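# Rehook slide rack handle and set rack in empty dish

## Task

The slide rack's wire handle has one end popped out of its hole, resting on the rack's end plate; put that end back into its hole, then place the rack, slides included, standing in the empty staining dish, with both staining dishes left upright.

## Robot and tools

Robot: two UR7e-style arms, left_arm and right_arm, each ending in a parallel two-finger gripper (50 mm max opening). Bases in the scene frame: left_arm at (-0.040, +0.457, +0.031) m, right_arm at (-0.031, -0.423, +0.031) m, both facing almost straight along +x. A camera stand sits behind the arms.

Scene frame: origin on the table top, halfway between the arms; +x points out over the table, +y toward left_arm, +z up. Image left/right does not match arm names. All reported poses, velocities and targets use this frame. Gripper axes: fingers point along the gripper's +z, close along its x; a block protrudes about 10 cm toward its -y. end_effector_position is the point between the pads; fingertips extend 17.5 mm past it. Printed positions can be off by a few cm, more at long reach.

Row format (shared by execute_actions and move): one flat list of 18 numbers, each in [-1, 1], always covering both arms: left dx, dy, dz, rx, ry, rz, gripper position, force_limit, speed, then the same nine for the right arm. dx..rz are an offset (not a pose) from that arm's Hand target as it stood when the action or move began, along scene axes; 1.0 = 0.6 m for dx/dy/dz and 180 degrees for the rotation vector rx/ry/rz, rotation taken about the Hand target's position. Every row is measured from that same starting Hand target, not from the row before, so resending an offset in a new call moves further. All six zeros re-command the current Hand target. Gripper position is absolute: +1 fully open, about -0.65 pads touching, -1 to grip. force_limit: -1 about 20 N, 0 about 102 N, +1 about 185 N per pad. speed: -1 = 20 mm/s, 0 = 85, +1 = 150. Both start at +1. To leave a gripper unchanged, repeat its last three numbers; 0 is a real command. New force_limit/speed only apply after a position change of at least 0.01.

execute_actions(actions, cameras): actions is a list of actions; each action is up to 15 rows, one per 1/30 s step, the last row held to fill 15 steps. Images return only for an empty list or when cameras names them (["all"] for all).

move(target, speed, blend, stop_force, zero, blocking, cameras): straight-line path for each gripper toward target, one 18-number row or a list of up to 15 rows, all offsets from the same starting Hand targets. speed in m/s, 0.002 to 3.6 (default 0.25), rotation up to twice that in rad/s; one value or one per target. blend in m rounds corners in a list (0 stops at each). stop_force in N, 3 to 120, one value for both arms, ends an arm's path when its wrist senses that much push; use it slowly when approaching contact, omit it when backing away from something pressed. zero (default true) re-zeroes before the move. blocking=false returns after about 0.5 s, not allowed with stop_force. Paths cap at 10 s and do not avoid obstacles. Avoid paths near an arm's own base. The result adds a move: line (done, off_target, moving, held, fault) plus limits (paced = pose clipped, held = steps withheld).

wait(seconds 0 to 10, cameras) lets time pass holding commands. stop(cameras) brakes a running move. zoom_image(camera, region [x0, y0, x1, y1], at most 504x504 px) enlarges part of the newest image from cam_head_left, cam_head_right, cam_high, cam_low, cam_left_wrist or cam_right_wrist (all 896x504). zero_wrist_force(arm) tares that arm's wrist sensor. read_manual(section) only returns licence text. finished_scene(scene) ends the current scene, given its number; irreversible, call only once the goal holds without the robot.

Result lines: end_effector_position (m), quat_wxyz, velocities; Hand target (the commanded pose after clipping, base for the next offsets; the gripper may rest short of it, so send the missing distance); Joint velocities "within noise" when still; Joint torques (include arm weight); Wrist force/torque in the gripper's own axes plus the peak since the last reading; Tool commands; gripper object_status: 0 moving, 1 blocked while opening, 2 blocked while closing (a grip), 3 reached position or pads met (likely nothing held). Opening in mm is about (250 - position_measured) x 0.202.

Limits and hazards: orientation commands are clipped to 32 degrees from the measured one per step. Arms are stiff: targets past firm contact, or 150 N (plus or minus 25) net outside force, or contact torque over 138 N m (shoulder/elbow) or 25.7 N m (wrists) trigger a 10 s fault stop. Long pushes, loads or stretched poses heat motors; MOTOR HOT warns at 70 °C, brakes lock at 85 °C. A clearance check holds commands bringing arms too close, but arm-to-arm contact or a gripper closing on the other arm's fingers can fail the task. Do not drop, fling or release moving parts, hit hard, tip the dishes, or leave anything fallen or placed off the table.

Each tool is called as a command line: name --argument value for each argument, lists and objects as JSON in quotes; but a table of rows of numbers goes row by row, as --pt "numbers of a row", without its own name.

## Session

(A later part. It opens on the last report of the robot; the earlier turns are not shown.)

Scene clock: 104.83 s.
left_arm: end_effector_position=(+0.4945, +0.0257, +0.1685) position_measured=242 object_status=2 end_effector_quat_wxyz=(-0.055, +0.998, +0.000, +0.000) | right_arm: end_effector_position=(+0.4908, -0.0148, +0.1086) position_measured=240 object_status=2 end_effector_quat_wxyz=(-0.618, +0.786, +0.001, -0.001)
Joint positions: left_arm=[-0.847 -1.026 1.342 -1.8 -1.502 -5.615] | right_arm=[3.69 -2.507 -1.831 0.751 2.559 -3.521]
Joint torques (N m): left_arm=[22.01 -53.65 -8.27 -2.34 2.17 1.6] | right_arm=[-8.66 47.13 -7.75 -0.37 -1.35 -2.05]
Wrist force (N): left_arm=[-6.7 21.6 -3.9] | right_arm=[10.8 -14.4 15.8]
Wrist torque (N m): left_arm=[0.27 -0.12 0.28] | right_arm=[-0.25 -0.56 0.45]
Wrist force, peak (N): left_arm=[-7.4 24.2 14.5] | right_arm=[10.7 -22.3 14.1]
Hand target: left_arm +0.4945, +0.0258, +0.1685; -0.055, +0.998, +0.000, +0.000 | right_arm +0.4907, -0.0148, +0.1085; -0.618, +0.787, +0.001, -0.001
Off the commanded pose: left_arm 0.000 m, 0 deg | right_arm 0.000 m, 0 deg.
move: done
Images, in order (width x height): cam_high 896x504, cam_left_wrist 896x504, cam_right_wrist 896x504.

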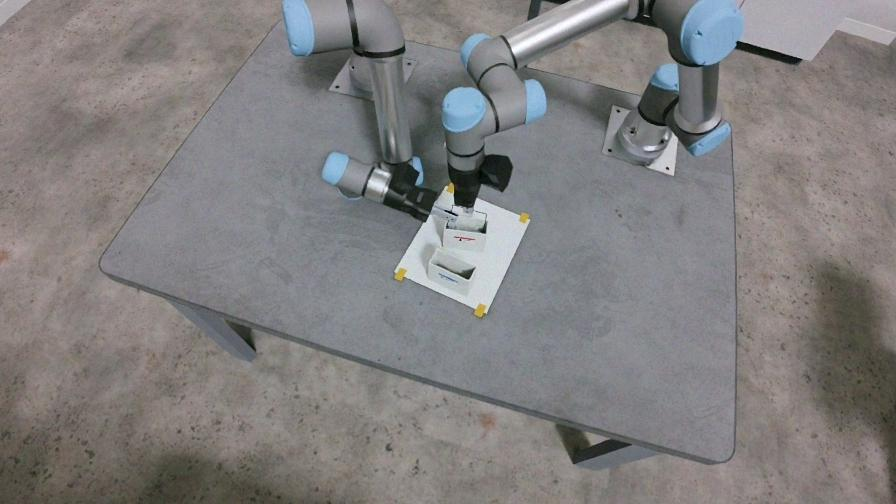

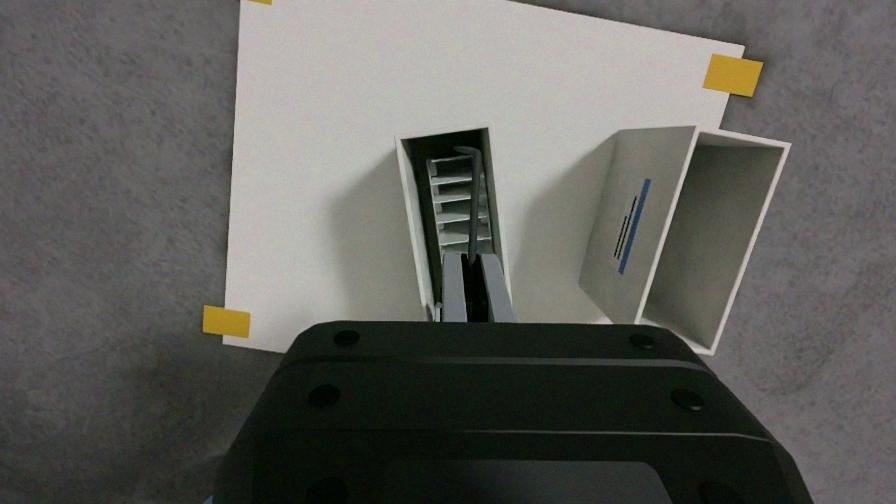

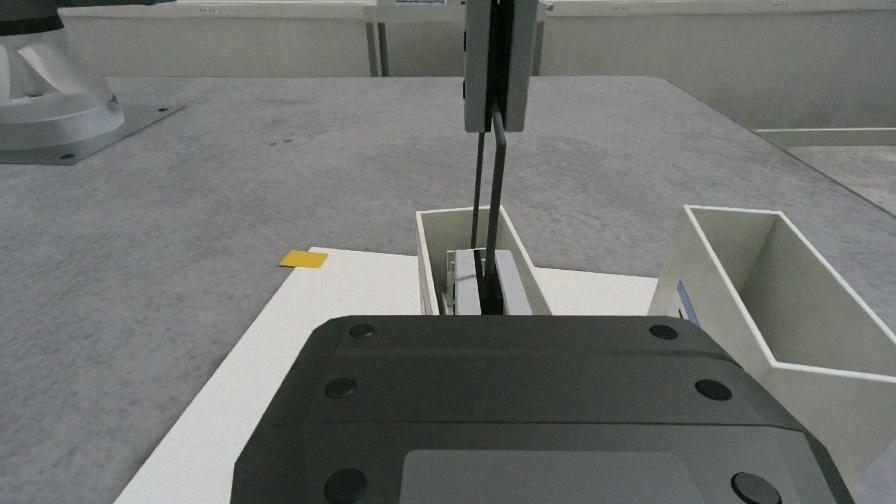

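move --target '[0.0078,0.0002,0,0,0,0.0306,-1,-0.9,-0.6,0.0143,-0.0004,0,0,0,0.0306,-1,-0.9,-0.6]' --speed 0.03 --cameras '["cam_high","cam_left_wrist","cam_right_wrist"]'

zoom_image --camera "cam_right_wrist" --region '[410, 200, 560, 320]'

zoom_image --camera "cam_left_wrist" --region '[380, 110, 540, 330]'

zoom_image --camera "cam_high" --region '[442, 212, 472, 234]'

Scene clock: 113.83 s.
left_arm: end_effector_position=(+0.4992, +0.0259, +0.1685) position_measured=242 object_status=2 end_effector_quat_wxyz=(-0.055, +0.997, +0.048, -0.003) | right_arm: end_effector_position=(+0.4994, -0.0151, +0.1086) position_measured=240 object_status=2 end_effector_quat_wxyz=(-0.617, +0.786, +0.039, -0.030) end_effector_velocity=(+0.000, -0.001, +0.000) end_effector_angular_velocity=(-0.001, +0.000, -0.005)
Joint positions: left_arm=[-0.838 -1.013 1.32 -1.785 -1.51 -5.703] | right_arm=[3.661 -2.519 -1.762 0.591 2.669 -3.639]
Joint velocities: left_arm=[within noise] | right_arm=[0 0 -0.003 0.006 -0.004 0.004]
Joint torques (N m): left_arm=[21.86 -43.92 -16.07 2.7 3.37 2.39] | right_arm=[-14.57 40.93 -4.28 3.81 -2.59 0.56]
Wrist force (N): left_arm=[-6.0 27.2 -6.1] | right_arm=[8.5 -15.6 26.6]
Wrist torque (N m): left_arm=[0.30 -0.12 0.22] | right_arm=[-0.15 -0.50 0.38]
Wrist force, peak (N): left_arm=[-6.1 28.0 -3.1] | right_arm=[8.2 -17.6 27.2]
Hand target: left_arm +0.4992, +0.0259, +0.1685; -0.055, +0.997, +0.048, -0.003 | right_arm +0.4993, -0.0151, +0.1085; -0.617, +0.786, +0.039, -0.030
Off the commanded pose: left_arm 0.000 m, 0 deg | right_arm 0.000 m, 0 deg.
move: done
Images, in order (width x height): cam_high 896x504, cam_left_wrist 896x504, cam_right_wrist 896x504.

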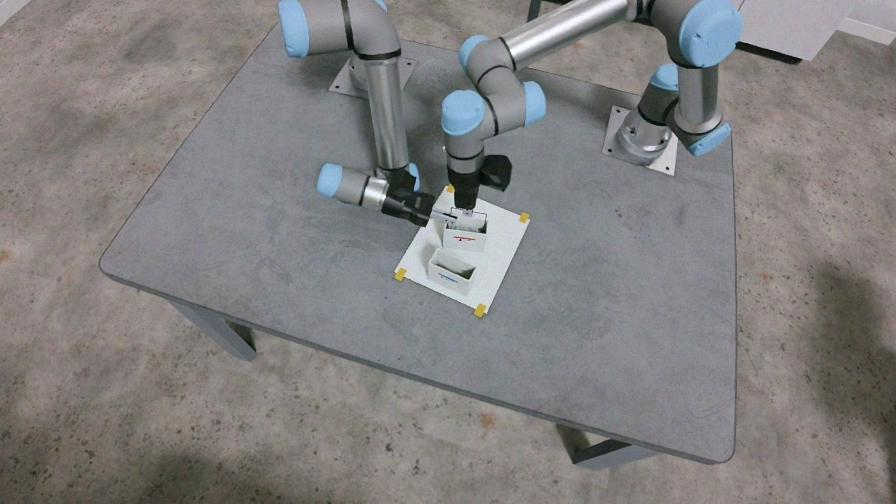

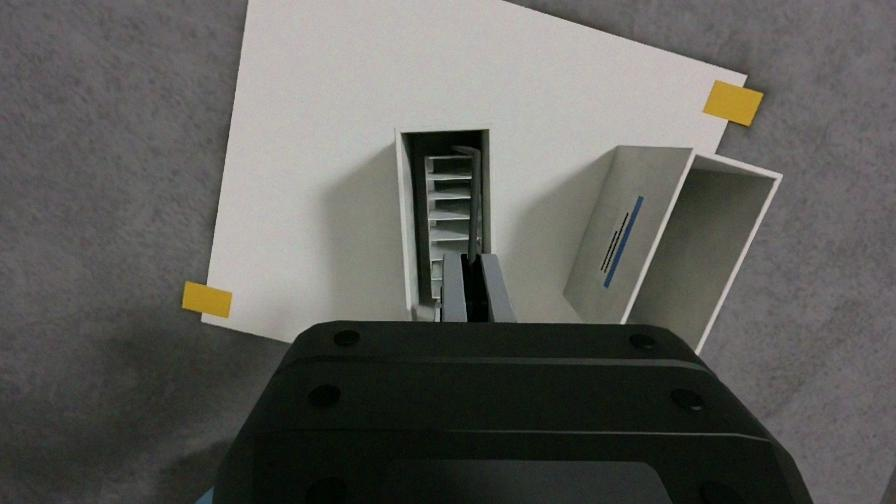

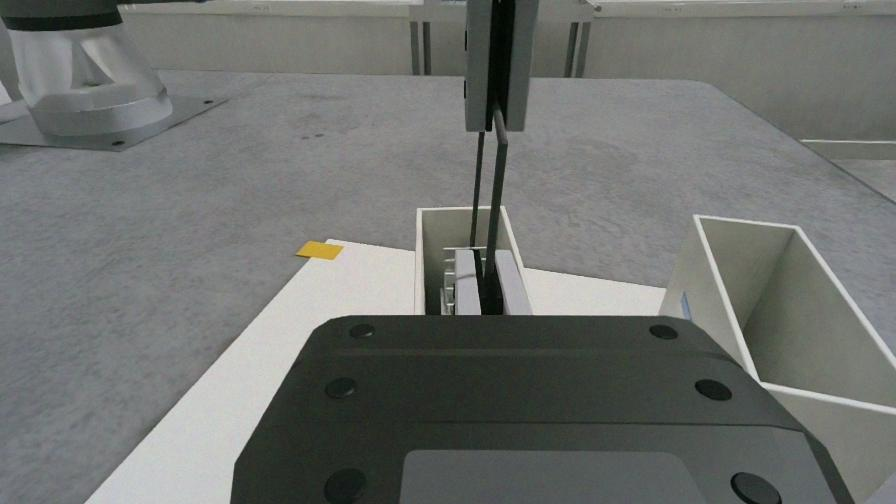

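Scaled by 3.360 from the camera's 896x504 image, which has a finer 1280x720 frame.

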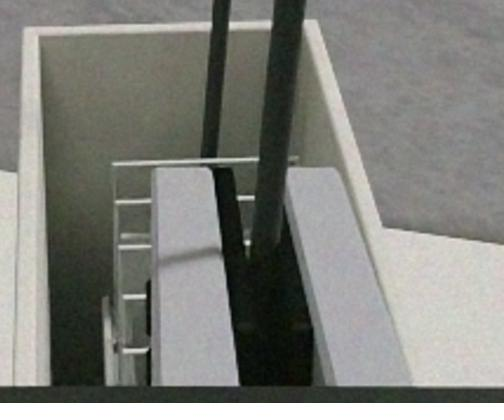

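Scaled by 2.291 from the camera's 896x504 image, which has a finer 1280x720 frame.

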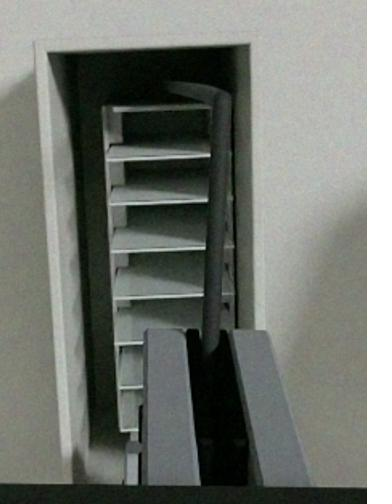

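Scaled by 16.800 from the camera's 896x504 image, which has a finer 1280x720 frame.

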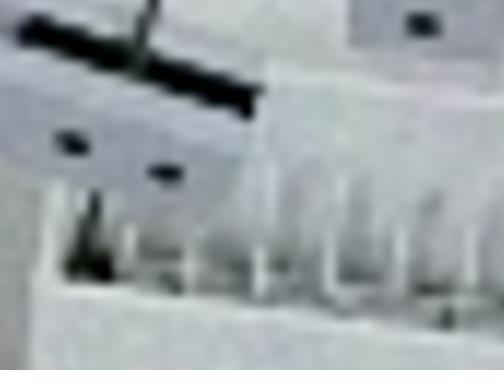

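move --pt "0 0 0 0 0 0 -1 -0.9 -0.6 0.0025 0 0 0 0 0 -1 -0.9 -0.6" --pt "0 0 0 0 0 0 -1 -0.9 -0.6 0.0025 0.0083 0 0 0 0 -1 -0.9 -0.6" --speed 0.02 --cameras '["cam_high","cam_left_wrist","cam_right_wrist"]'

zoom_image --camera "cam_high" --region '[442, 212, 472, 234]'

zoom_image --camera "cam_high" --region '[438, 200, 498, 240]'

zoom_image --camera "cam_left_wrist" --region '[380, 110, 540, 330]'

Scene clock: 119.90 s.
left_arm: end_effector_position=(+0.4992, +0.0260, +0.1685) position_measured=242 object_status=2 end_effector_quat_wxyz=(-0.055, +0.997, +0.048, -0.003) | right_arm: end_effector_position=(+0.5009, -0.0100, +0.1084) position_measured=240 object_status=2 end_effector_quat_wxyz=(-0.617, +0.786, +0.039, -0.030)
Joint positions: left_arm=[-0.839 -1.013 1.321 -1.785 -1.51 -5.703] | right_arm=[3.668 -2.523 -1.751 0.591 2.663 -3.632]
Joint torques (N m): left_arm=[1.49 -49.02 -17.46 -4.67 -2.88 2.29] | right_arm=[0.05 54.29 11.23 4.18 3.73 -1.83]
Wrist force (N): left_arm=[-2.5 -9.0 -7.7] | right_arm=[4.2 7.7 -7.1]
Wrist torque (N m): left_arm=[-0.04 -0.08 -0.06] | right_arm=[0.19 -0.50 0.19]
Wrist force, peak (N): left_arm=[-6.0 28.1 -5.8] | right_arm=[9.0 -17.2 27.7]
Hand target: left_arm +0.4992, +0.0259, +0.1685; -0.055, +0.997, +0.048, -0.003 | right_arm +0.5008, -0.0101, +0.1085; -0.617, +0.786, +0.039, -0.030
Off the commanded pose: left_arm 0.000 m, 0 deg | right_arm 0.000 m, 0 deg.
move: done
Images, in order (width x height): cam_high 896x504, cam_left_wrist 896x504, cam_right_wrist 896x504.

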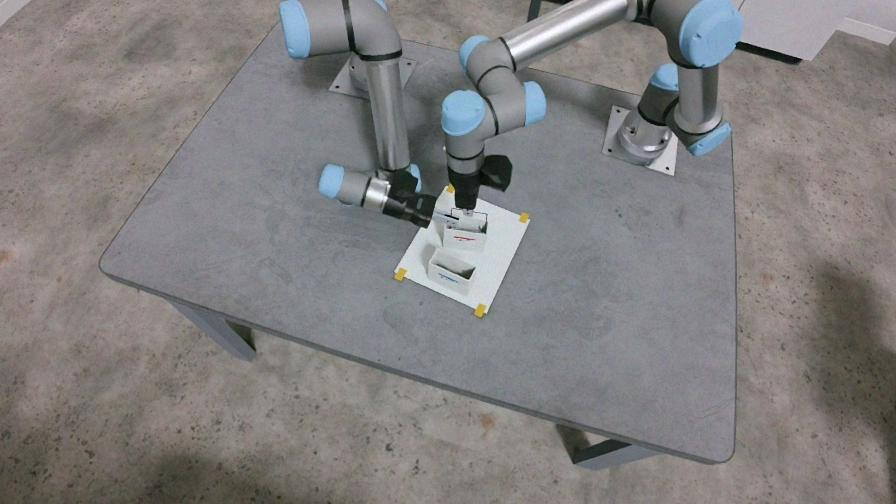

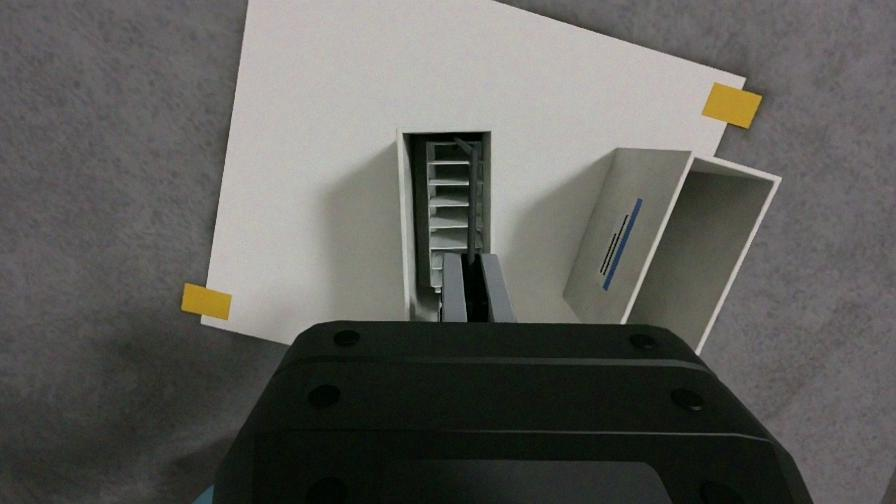

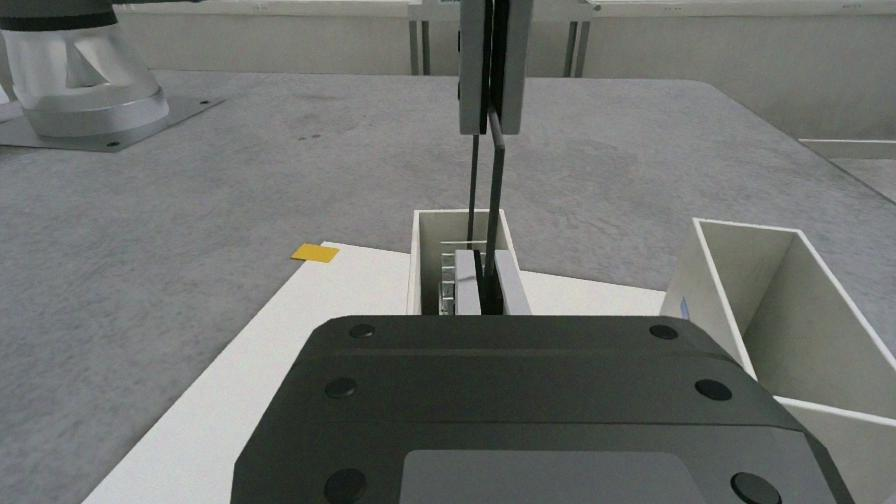

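Scaled by 16.800 from the camera's 896x504 image, which has a finer 1280x720 frame.

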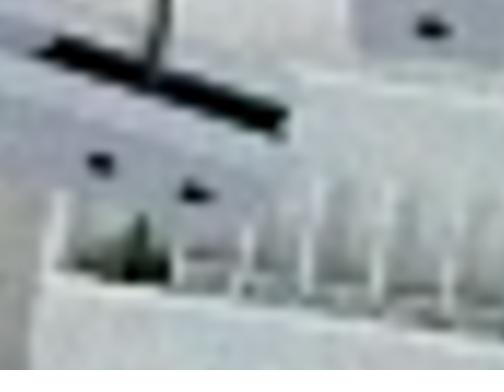

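Scaled by 8.400 from the camera's 896x504 image, which has a finer 1280x720 frame.

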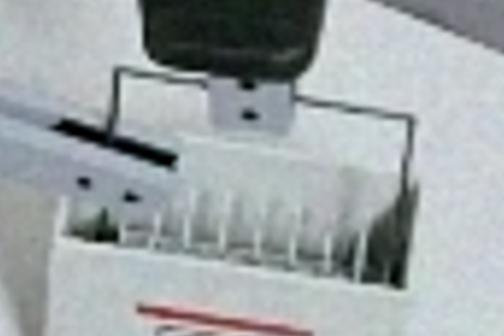

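Scaled by 2.291 from the camera's 896x504 image, which has a finer 1280x720 frame.

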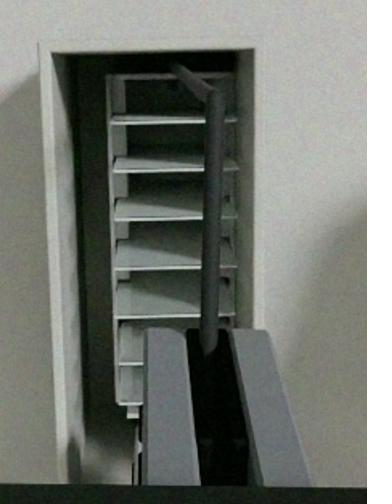

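move --pt "0 0 0 0 0 0 -1 -0.9 -0.6 0 -0.0025 0 0 0 0 -1 -0.9 -0.6" --pt "0 0 0 0 0 0 -1 -0.9 -0.6 0.0008 -0.0025 -0.0015 0 0 0 -1 -0.9 -0.6" --pt "0 0 0 0 0 0 -1 -0.9 -0.6 0.0008 0.0003 -0.0015 0 0 0 -1 -0.9 -0.6" --speed 0.02 --cameras '["cam_high"]'

zoom_image --camera "cam_high" --region '[442, 212, 472, 234]'

Scene clock: 128.63 s.
left_arm: end_effector_position=(+0.4992, +0.0259, +0.1685) position_measured=242 object_status=2 end_effector_quat_wxyz=(-0.055, +0.997, +0.048, -0.003) | right_arm: end_effector_position=(+0.5014, -0.0099, +0.1076) position_measured=240 object_status=2 end_effector_quat_wxyz=(-0.617, +0.786, +0.039, -0.030)
Joint positions: left_arm=[-0.839 -1.013 1.32 -1.786 -1.51 -5.703] | right_arm=[3.667 -2.526 -1.749 0.591 2.663 -3.632]
Joint torques (N m): left_arm=[0.86 -47.97 -28.61 -3.67 -1.09 2.45] | right_arm=[5.5 41.77 15.84 3.97 0.07 -1.09]
Wrist force (N): left_arm=[-2.2 -6.5 -1.3] | right_arm=[3.2 0.5 -6.9]
Wrist torque (N m): left_arm=[-0.04 0.04 -0.10] | right_arm=[0.11 -0.47 0.13]
Wrist force, peak (N): left_arm=[-3.1 -10.0 -8.2] | right_arm=[4.8 8.5 -7.9]
Hand target: left_arm +0.4992, +0.0259, +0.1685; -0.055, +0.997, +0.048, -0.003 | right_arm +0.5013, -0.0099, +0.1076; -0.617, +0.786, +0.039, -0.030
Off the commanded pose: left_arm 0.000 m, 0 deg | right_arm 0.000 m, 0 deg.
move: done
Images, in order (width x height): cam_high 896x504.

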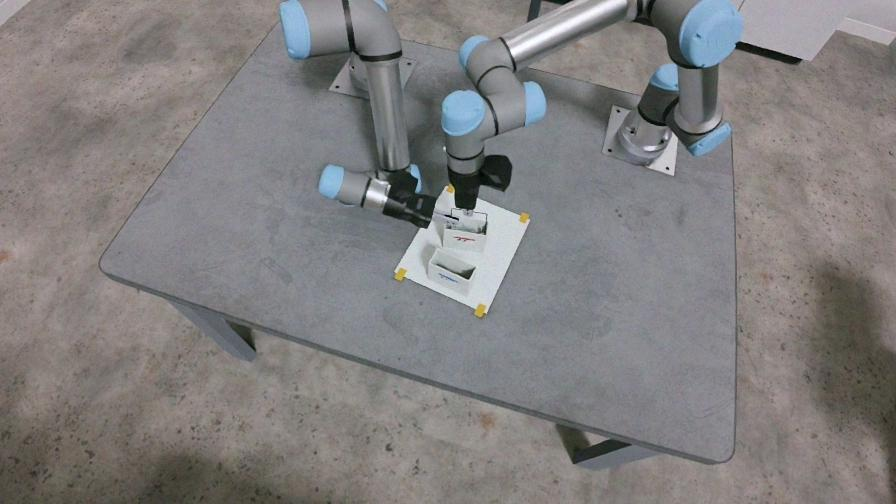

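Scaled by 16.800 from the camera's 896x504 image, which has a finer 1280x720 frame.

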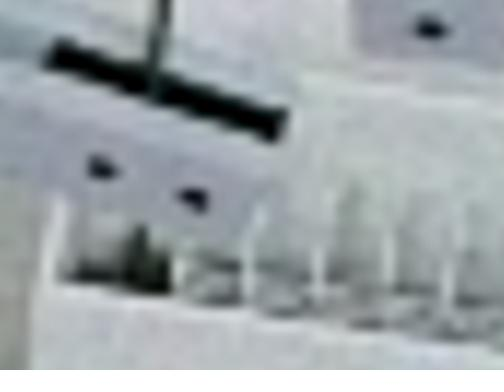

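move --target '[0,0,0,0,0,0,-1,-0.9,-0.6,0,0,-0.0015,0,0,0,-1,-0.9,-0.6]' --speed 0.01

move --target '[0,0,0,0,0,0,-1,-0.9,-0.6,-0.002,0,0,0,0,0,-1,-0.9,-0.6]' --speed 0.01

move --target '[0,0,0,0,0,0,-1,-0.9,-0.6,0,0,0.0015,0,0,0,-1,-0.9,-0.6]' --speed 0.01

move --target '[0,0,0,0,0,0,-1,-0.9,-0.6,0,0,0.0015,0,0,0,-1,-0.9,-0.6]' --speed 0.01

move --target '[0,0,0,0,0,0,-1,-0.9,-0.6,-0.002,0,0,0,0,0,-1,-0.9,-0.6]' --speed 0.01 --cameras '["cam_high","cam_left_wrist","cam_right_wrist"]'

zoom_image --camera "cam_high" --region '[438, 200, 498, 240]'

zoom_image --camera "cam_left_wrist" --region '[380, 110, 540, 330]'

zoom_image --camera "cam_right_wrist" --region '[410, 100, 560, 320]'

Scene clock: 133.33 s.
left_arm: end_effector_position=(+0.4992, +0.0259, +0.1685) position_measured=242 object_status=2 end_effector_quat_wxyz=(-0.055, +0.997, +0.048, -0.003) | right_arm: end_effector_position=(+0.5013, -0.0099, +0.1067) position_measured=240 object_status=2 end_effector_quat_wxyz=(-0.617, +0.786, +0.039, -0.030)
Joint positions: left_arm=[-0.839 -1.013 1.32 -1.786 -1.51 -5.703] | right_arm=[3.667 -2.527 -1.748 0.593 2.663 -3.632]
Joint torques (N m): left_arm=[1.49 -56.34 -19.33 -1.83 1.06 2.43] | right_arm=[11.15 33.97 20.03 2.37 2.76 -1.8]
Wrist force (N): left_arm=[-2.3 0.6 9.6] | right_arm=[4.3 -9.7 -2.9]
Wrist torque (N m): left_arm=[0.11 0.07 0.00] | right_arm=[0.03 -0.46 0.09]
Wrist force, peak (N): left_arm=[-2.2 0.6 9.7] | right_arm=[4.4 -9.8 -3.0]
Hand target: left_arm +0.4992, +0.0259, +0.1685; -0.055, +0.997, +0.048, -0.003 | right_arm +0.5013, -0.0099, +0.1067; -0.617, +0.786, +0.039, -0.030
Off the commanded pose: left_arm 0.000 m, 0 deg | right_arm 0.000 m, 0 deg.
move: done

Scene clock: 134.03 s.
left_arm: end_effector_position=(+0.4992, +0.0259, +0.1685) position_measured=242 object_status=2 end_effector_quat_wxyz=(-0.055, +0.997, +0.048, -0.003) | right_arm: end_effector_position=(+0.5001, -0.0099, +0.1067) position_measured=240 object_status=2 end_effector_quat_wxyz=(-0.617, +0.786, +0.039, -0.030)
Joint positions: left_arm=[-0.839 -1.013 1.32 -1.786 -1.51 -5.703] | right_arm=[3.668 -2.526 -1.752 0.596 2.662 -3.631]
Joint torques (N m): left_arm=[1.78 -56.11 -22.2 -2.18 1.42 2.36] | right_arm=[13.06 48.93 1.01 2.57 -1.4 0.45]
Wrist force (N): left_arm=[-5.8 0.3 8.9] | right_arm=[8.7 -8.9 -3.2]
Wrist torque (N m): left_arm=[0.14 0.02 0.17] | right_arm=[0.05 -0.51 0.18]
Wrist force, peak (N): left_arm=[-6.0 0.2 9.0] | right_arm=[8.8 -9.3 -3.3]
Hand target: left_arm +0.4992, +0.0259, +0.1685; -0.055, +0.997, +0.048, -0.003 | right_arm +0.5001, -0.0099, +0.1067; -0.617, +0.786, +0.039, -0.030
Off the commanded pose: left_arm 0.000 m, 0 deg | right_arm 0.000 m, 0 deg.
move: done

Scene clock: 134.73 s.
left_arm: end_effector_position=(+0.4992, +0.0259, +0.1685) position_measured=242 object_status=2 end_effector_quat_wxyz=(-0.055, +0.997, +0.048, -0.003) | right_arm: end_effector_position=(+0.5001, -0.0099, +0.1076) position_measured=240 object_status=2 end_effector_quat_wxyz=(-0.617, +0.786, +0.039, -0.030)
Joint positions: left_arm=[-0.839 -1.013 1.32 -1.786 -1.51 -5.703] | right_arm=[3.668 -2.524 -1.752 0.595 2.662 -3.631]
Joint torques (N m): left_arm=[1.12 -55.68 -24.77 -2.78 1.86 2.42] | right_arm=[10.92 52.87 1.95 1.1 0.31 -0.41]
Wrist force (N): left_arm=[-5.3 -6.2 1.2] | right_arm=[8.2 0.8 -5.9]
Wrist torque (N m): left_arm=[-0.05 -0.01 0.14] | right_arm=[0.12 -0.53 0.19]
Wrist force, peak (N): left_arm=[-5.7 0.3 9.0] | right_arm=[8.8 -8.9 -3.3]
Hand target: left_arm +0.4992, +0.0259, +0.1685; -0.055, +0.997, +0.048, -0.003 | right_arm +0.5001, -0.0099, +0.1076; -0.617, +0.786, +0.039, -0.030
Off the commanded pose: left_arm 0.000 m, 0 deg | right_arm 0.000 m, 0 deg.
move: done

Scene clock: 135.43 s.
left_arm: end_effector_position=(+0.4992, +0.0259, +0.1686) position_measured=242 object_status=2 end_effector_quat_wxyz=(-0.055, +0.997, +0.048, -0.003) | right_arm: end_effector_position=(+0.5001, -0.0099, +0.1085) position_measured=240 object_status=2 end_effector_quat_wxyz=(-0.617, +0.786, +0.039, -0.030)
Joint positions: left_arm=[-0.839 -1.013 1.32 -1.786 -1.51 -5.703] | right_arm=[3.668 -2.523 -1.753 0.593 2.662 -3.631]
Joint torques (N m): left_arm=[1.23 -49.57 -27.84 -3.41 2.18 2.51] | right_arm=[5.66 58.26 4.63 2.06 2.19 -1.3]
Wrist force (N): left_arm=[-5.4 -10.5 -7.8] | right_arm=[8.7 9.2 -6.6]
Wrist torque (N m): left_arm=[-0.20 0.00 0.16] | right_arm=[0.18 -0.57 0.20]
Wrist force, peak (N): left_arm=[-5.5 -10.6 -7.7] | right_arm=[8.7 9.2 -6.6]
Hand target: left_arm +0.4992, +0.0259, +0.1685; -0.055, +0.997, +0.048, -0.003 | right_arm +0.5001, -0.0099, +0.1085; -0.617, +0.786, +0.039, -0.030
Off the commanded pose: left_arm 0.000 m, 0 deg | right_arm 0.000 m, 0 deg.
move: done

Scene clock: 136.13 s.
left_arm: end_effector_position=(+0.4992, +0.0259, +0.1686) position_measured=242 object_status=2 end_effector_quat_wxyz=(-0.055, +0.997, +0.048, -0.003) | right_arm: end_effector_position=(+0.4989, -0.0099, +0.1085) position_measured=240 object_status=2 end_effector_quat_wxyz=(-0.617, +0.786, +0.039, -0.030)
Joint positions: left_arm=[-0.839 -1.013 1.32 -1.786 -1.51 -5.703] | right_arm=[3.67 -2.522 -1.756 0.597 2.661 -3.63]
Joint torques (N m): left_arm=[1.34 -40 -30.53 -3.98 2.64 2.32] | right_arm=[18.24 57.24 6.77 4.85 1.42 0.36]
Wrist force (N): left_arm=[-7.8 -10.9 -4.4] | right_arm=[10.8 7.8 -7.1]
Wrist torque (N m): left_arm=[-0.21 0.01 0.26] | right_arm=[0.16 -0.55 0.30]
Wrist force, peak (N): left_arm=[-5.5 -10.3 -7.8] | right_arm=[10.9 8.2 -7.5]
Hand target: left_arm +0.4992, +0.0259, +0.1685; -0.055, +0.997, +0.048, -0.003 | right_arm +0.4989, -0.0099, +0.1085; -0.617, +0.786, +0.039, -0.030
Off the commanded pose: left_arm 0.000 m, 0 deg | right_arm 0.000 m, 0 deg.
move: done
Images, in order (width x height): cam_high 896x504, cam_left_wrist 896x504, cam_right_wrist 896x504.

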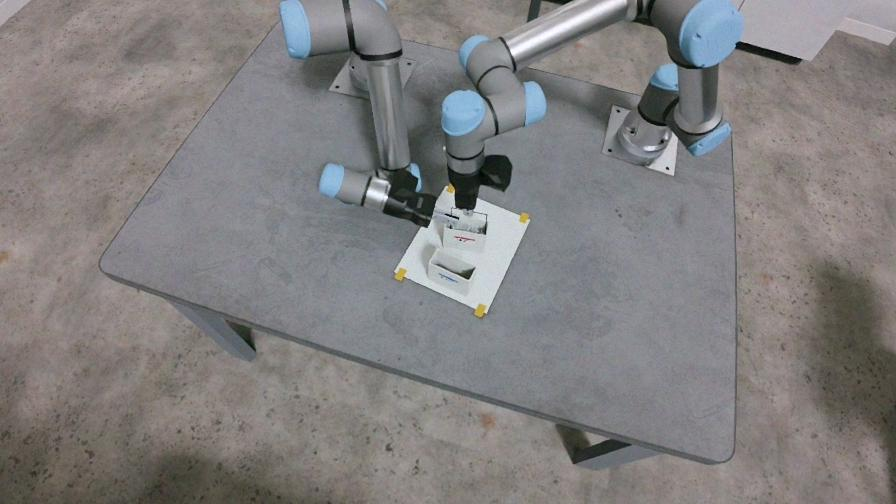

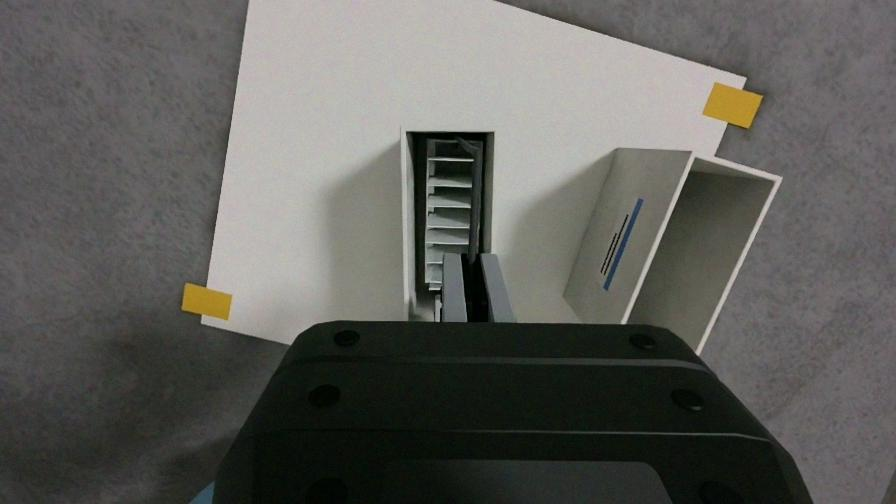

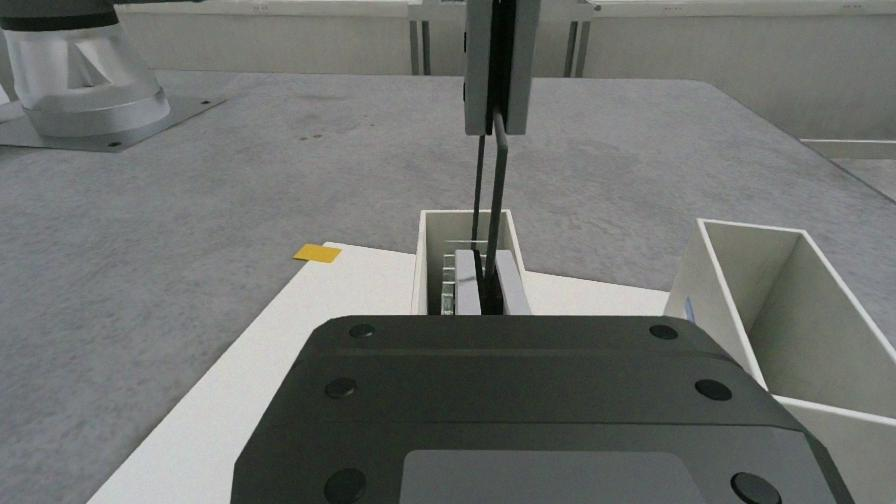

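Scaled by 8.400 from the camera's 896x504 image, which has a finer 1280x720 frame.

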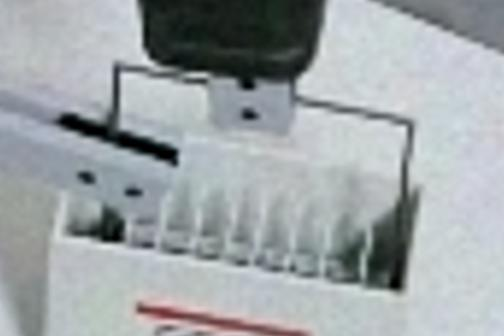

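Scaled by 2.291 from the camera's 896x504 image, which has a finer 1280x720 frame.

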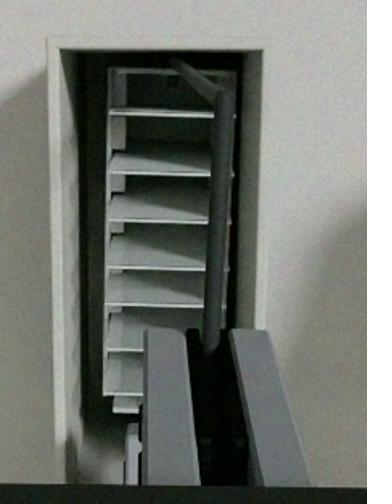

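Scaled by 2.291 from the camera's 896x504 image, which has a finer 1280x720 frame.

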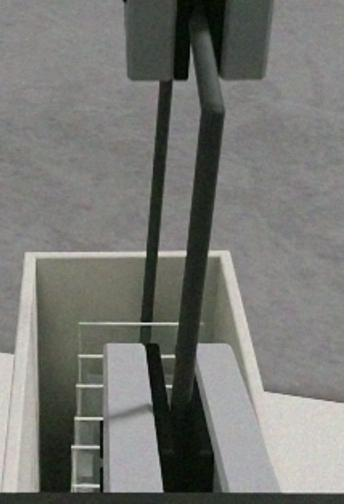

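move --pt "0 0 0 0 0 0 -1 -0.9 -0.6 0 -0.0042 0 0 0 0 -1 -0.9 -0.6" --pt "0 0 0 0 0 0 -1 -0.9 -0.6 0.0015 -0.0042 -0.0012 0 0 0 -1 -0.9 -0.6" --pt "0 0 0 0 0 0 -1 -0.9 -0.6 0.0015 0 -0.0012 0 0 0 -1 -0.9 -0.6" --speed 0.02 --cameras '["cam_high","cam_left_wrist"]'

zoom_image --camera "cam_high" --region '[438, 200, 498, 240]'

zoom_image --camera "cam_left_wrist" --region '[380, 110, 540, 330]'

Scene clock: 141.60 s.
left_arm: end_effector_position=(+0.4992, +0.0259, +0.1685) position_measured=242 object_status=2 end_effector_quat_wxyz=(-0.055, +0.997, +0.048, -0.003) | right_arm: end_effector_position=(+0.4999, -0.0099, +0.1078) position_measured=240 object_status=2 end_effector_quat_wxyz=(-0.617, +0.786, +0.039, -0.030)
Joint positions: left_arm=[-0.839 -1.013 1.32 -1.785 -1.51 -5.703] | right_arm=[3.669 -2.524 -1.753 0.595 2.662 -3.631]
Joint torques (N m): left_arm=[1.57 -50.27 -26.01 -3.08 2.69 2] | right_arm=[3.17 45.96 11.01 3.68 2.6 -1.61]
Wrist force (N): left_arm=[-5.3 -7.4 1.0] | right_arm=[8.0 1.7 -6.5]
Wrist torque (N m): left_arm=[-0.10 0.04 0.13] | right_arm=[0.18 -0.53 0.19]
Wrist force, peak (N): left_arm=[-7.5 -11.1 -4.9] | right_arm=[10.6 9.0 -7.6]
Hand target: left_arm +0.4992, +0.0259, +0.1685; -0.055, +0.997, +0.048, -0.003 | right_arm +0.4998, -0.0099, +0.1078; -0.617, +0.786, +0.039, -0.030
Off the commanded pose: left_arm 0.000 m, 0 deg | right_arm 0.000 m, 0 deg.
move: done
Images, in order (width x height): cam_high 896x504, cam_left_wrist 896x504.

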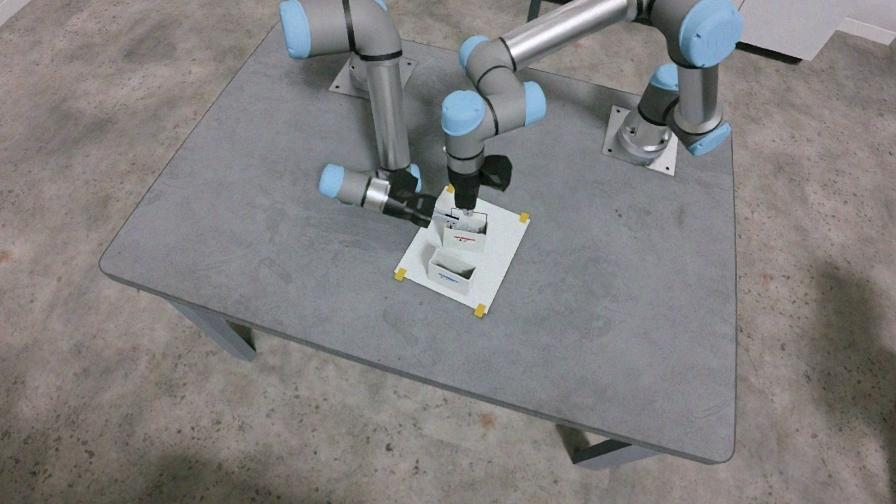

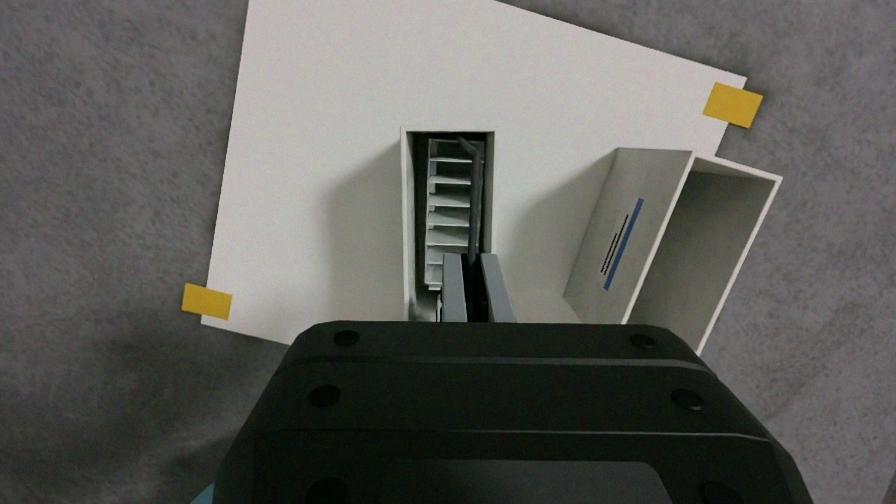

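Scaled by 8.400 from the camera's 896x504 image, which has a finer 1280x720 frame.

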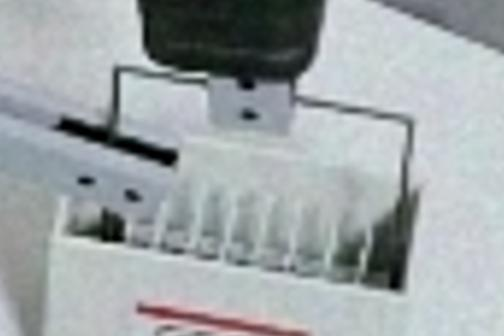

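Scaled by 2.291 from the camera's 896x504 image, which has a finer 1280x720 frame.

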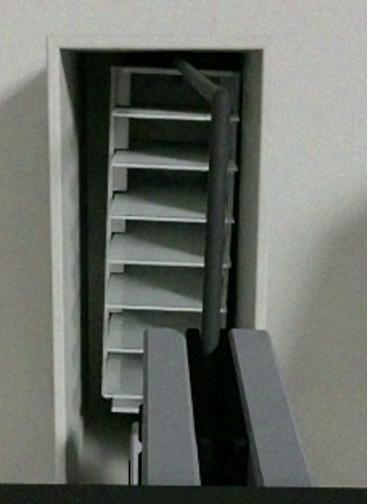

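move --target '[0,-0.0021,-0.001,0.0037,0,0,-1,-0.9,-0.6,0,-0.0009,-0.0017,0.0037,0,0,-1,-0.9,-0.6]' --speed 0.01

move --target '[0,-0.0021,-0.001,0.0037,0,0,-1,-0.9,-0.6,0,-0.0009,-0.0017,0.0037,0,0,-1,-0.9,-0.6]' --speed 0.01 --cameras '["cam_high","cam_left_wrist"]'

zoom_image --camera "cam_high" --region '[438, 200, 498, 240]'

zoom_image --camera "cam_left_wrist" --region '[380, 110, 540, 330]'

Scene clock: 146.97 s.
left_arm: end_effector_position=(+0.4992, +0.0246, +0.1679) position_measured=242 object_status=2 end_effector_quat_wxyz=(-0.061, +0.997, +0.048, -0.002) | right_arm: end_effector_position=(+0.4998, -0.0105, +0.1068) position_measured=240 object_status=2 end_effector_quat_wxyz=(-0.621, +0.782, +0.039, -0.030)
Joint positions: left_arm=[-0.842 -1.006 1.31 -1.772 -1.503 -5.707] | right_arm=[3.667 -2.536 -1.745 0.621 2.669 -3.614]
Joint torques (N m): left_arm=[-8.3 -49.35 -24.25 -5.37 1.51 -1.71] | right_arm=[-4.28 53.12 14.65 0.57 3.71 -1.33]
Wrist force (N): left_arm=[-5.5 -6.9 0.9] | right_arm=[8.2 1.2 -6.3]
Wrist torque (N m): left_arm=[-0.10 0.03 0.20] | right_arm=[0.11 -0.54 0.20]
Wrist force, peak (N): left_arm=[-6.0 -7.2 1.4] | right_arm=[9.5 0.9 -6.1]
Hand target: left_arm +0.4992, +0.0247, +0.1679; -0.061, +0.997, +0.048, -0.002 | right_arm +0.4998, -0.0104, +0.1068; -0.621, +0.782, +0.039, -0.030
Off the commanded pose: left_arm 0.000 m, 0 deg | right_arm 0.000 m, 0 deg.
move: done

Scene clock: 147.80 s.
left_arm: end_effector_position=(+0.4992, +0.0234, +0.1673) position_measured=242 object_status=2 end_effector_quat_wxyz=(-0.067, +0.997, +0.048, -0.002) | right_arm: end_effector_position=(+0.4998, -0.0110, +0.1057) position_measured=240 object_status=2 end_effector_quat_wxyz=(-0.626, +0.778, +0.039, -0.030)
Joint positions: left_arm=[-0.846 -1 1.299 -1.758 -1.496 -5.712] | right_arm=[3.665 -2.549 -1.737 0.646 2.675 -3.596]
Joint torques (N m): left_arm=[-7.92 -49.47 -24.37 -5.5 1.63 -1.57] | right_arm=[-2.69 53.96 13.65 0.57 3.73 -1.44]
Wrist force (N): left_arm=[-5.6 -7.4 0.5] | right_arm=[8.4 1.5 -6.6]
Wrist torque (N m): left_arm=[-0.13 -0.01 0.21] | right_arm=[0.13 -0.52 0.21]
Wrist force, peak (N): left_arm=[-6.0 -7.5 0.6] | right_arm=[8.6 1.1 -6.8]
Hand target: left_arm +0.4992, +0.0234, +0.1673; -0.067, +0.997, +0.048, -0.002 | right_arm +0.4998, -0.0110, +0.1058; -0.626, +0.778, +0.039, -0.030
Off the commanded pose: left_arm 0.000 m, 0 deg | right_arm 0.000 m, 0 deg.
move: done
Images, in order (width x height): cam_high 896x504, cam_left_wrist 896x504.

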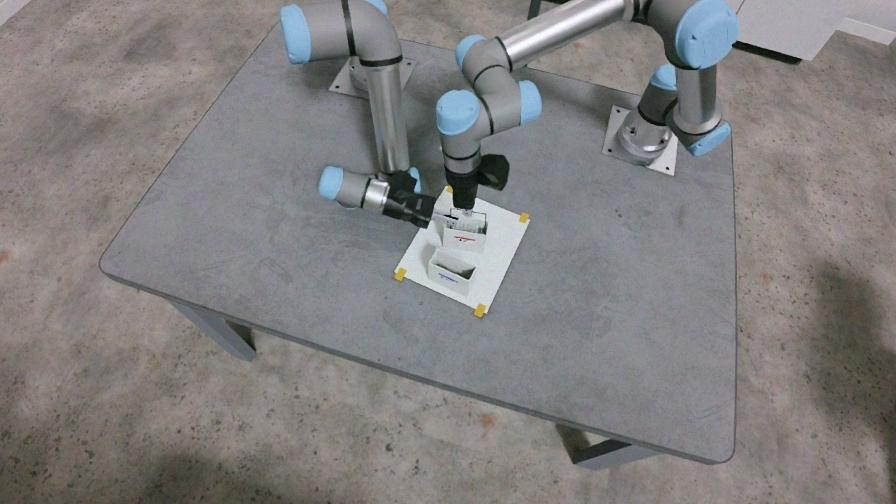

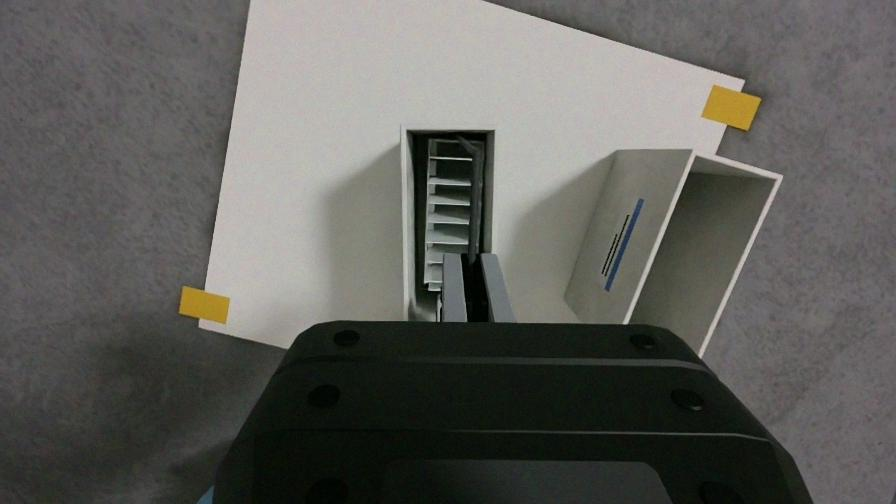

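Scaled by 8.400 from the camera's 896x504 image, which has a finer 1280x720 frame.

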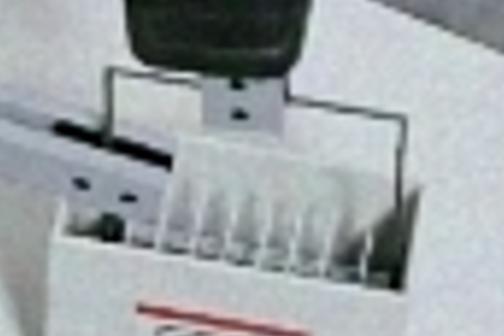

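Scaled by 2.291 from the camera's 896x504 image, which has a finer 1280x720 frame.

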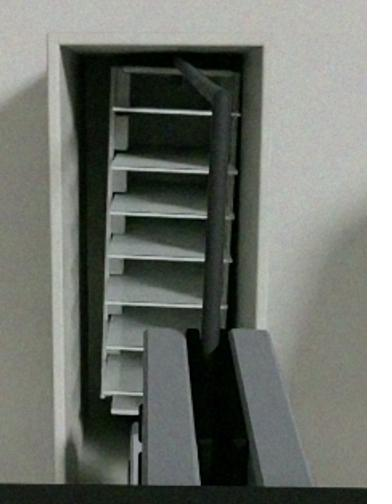

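move --pt "0 0 0 0 0 0 -1 -0.9 -0.6 0 -0.0045 0 0 0 0 -1 -0.9 -0.6" --pt "0 0.0108 0.0052 -0.0194 0 0 -1 -0.9 -0.6 0 0 0.0087 -0.0194 0 0 -1 -0.9 -0.6" --pt "0 0.0108 0.0052 -0.0194 0 0 -1 -0.9 -0.6 0 0.0045 0.0087 -0.0194 0 0 -1 -0.9 -0.6" --speed 0.02 --cameras '["cam_high","cam_left_wrist"]'

zoom_image --camera "cam_high" --region '[438, 200, 498, 240]'

zoom_image --camera "cam_left_wrist" --region '[380, 110, 540, 330]'

Scene clock: 154.30 s.
left_arm: end_effector_position=(+0.4992, +0.0300, +0.1705) position_measured=242 object_status=2 end_effector_quat_wxyz=(-0.037, +0.998, +0.048, -0.004) | right_arm: end_effector_position=(+0.4998, -0.0082, +0.1109) position_measured=240 object_status=2 end_effector_quat_wxyz=(-0.602, +0.797, +0.038, -0.031)
Joint positions: left_arm=[-0.826 -1.034 1.354 -1.828 -1.533 -5.688] | right_arm=[3.675 -2.485 -1.776 0.515 2.639 -3.682]
Joint torques (N m): left_arm=[1.16 -42.69 -37.53 -2.98 3.69 -2.21] | right_arm=[-5.55 42.33 12.94 2.9 2.83 -1.64]
Wrist force (N): left_arm=[-5.9 -3.2 4.0] | right_arm=[8.2 -2.8 -4.4]
Wrist torque (N m): left_arm=[-0.06 0.03 0.13] | right_arm=[0.12 -0.47 0.22]
Wrist force, peak (N): left_arm=[-6.2 15.8 9.9] | right_arm=[8.9 -15.8 8.9]
Hand target: left_arm +0.4992, +0.0299, +0.1705; -0.036, +0.998, +0.048, -0.004 | right_arm +0.4998, -0.0083, +0.1110; -0.602, +0.797, +0.038, -0.031
Off the commanded pose: left_arm 0.000 m, 0 deg | right_arm 0.000 m, 0 deg.
move: done
Images, in order (width x height): cam_high 896x504, cam_left_wrist 896x504.

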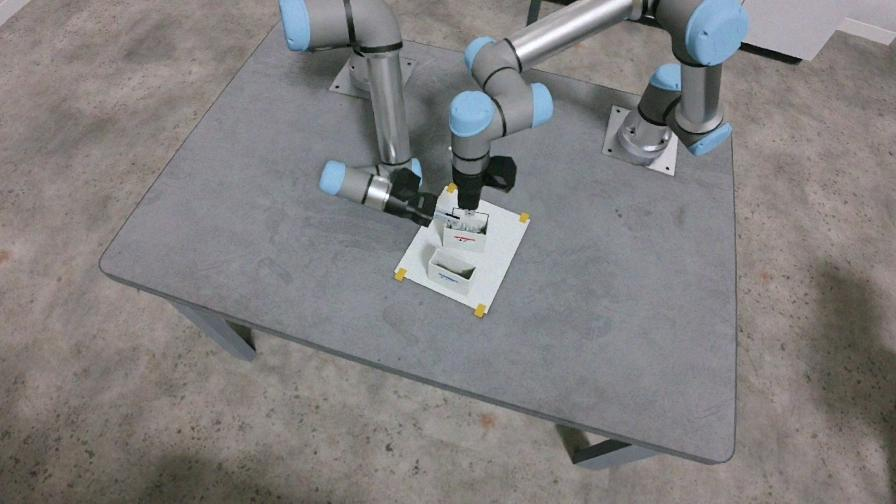

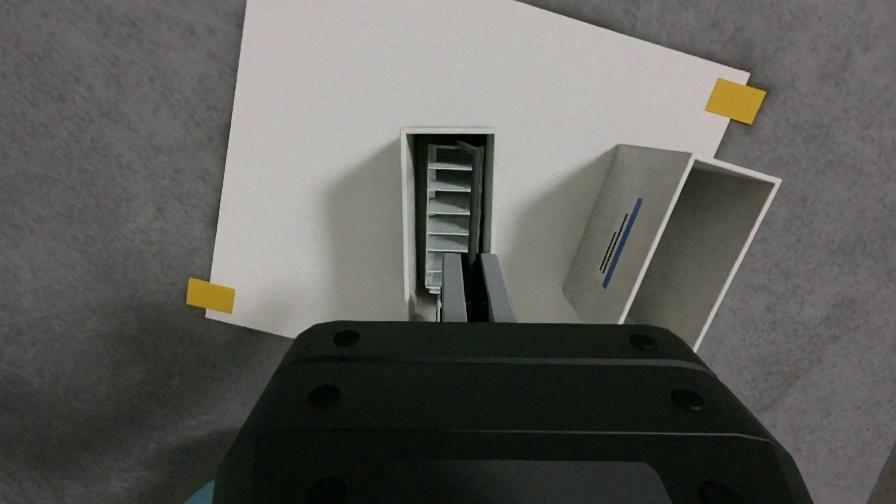

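Scaled by 8.400 from the camera's 896x504 image, which has a finer 1280x720 frame.

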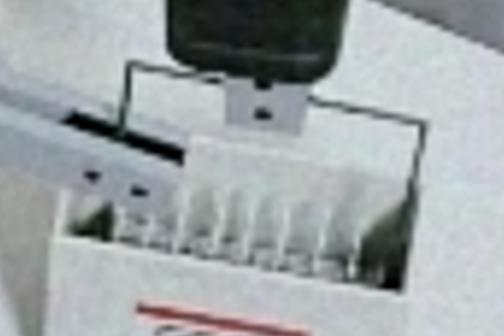

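Scaled by 2.291 from the camera's 896x504 image, which has a finer 1280x720 frame.

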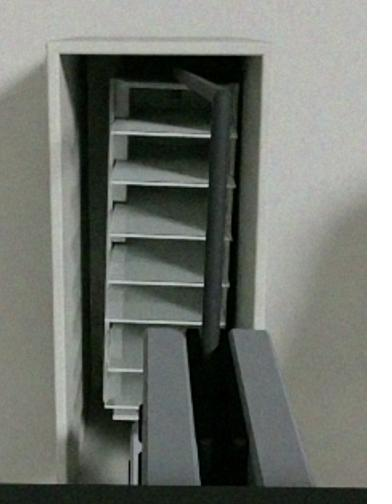

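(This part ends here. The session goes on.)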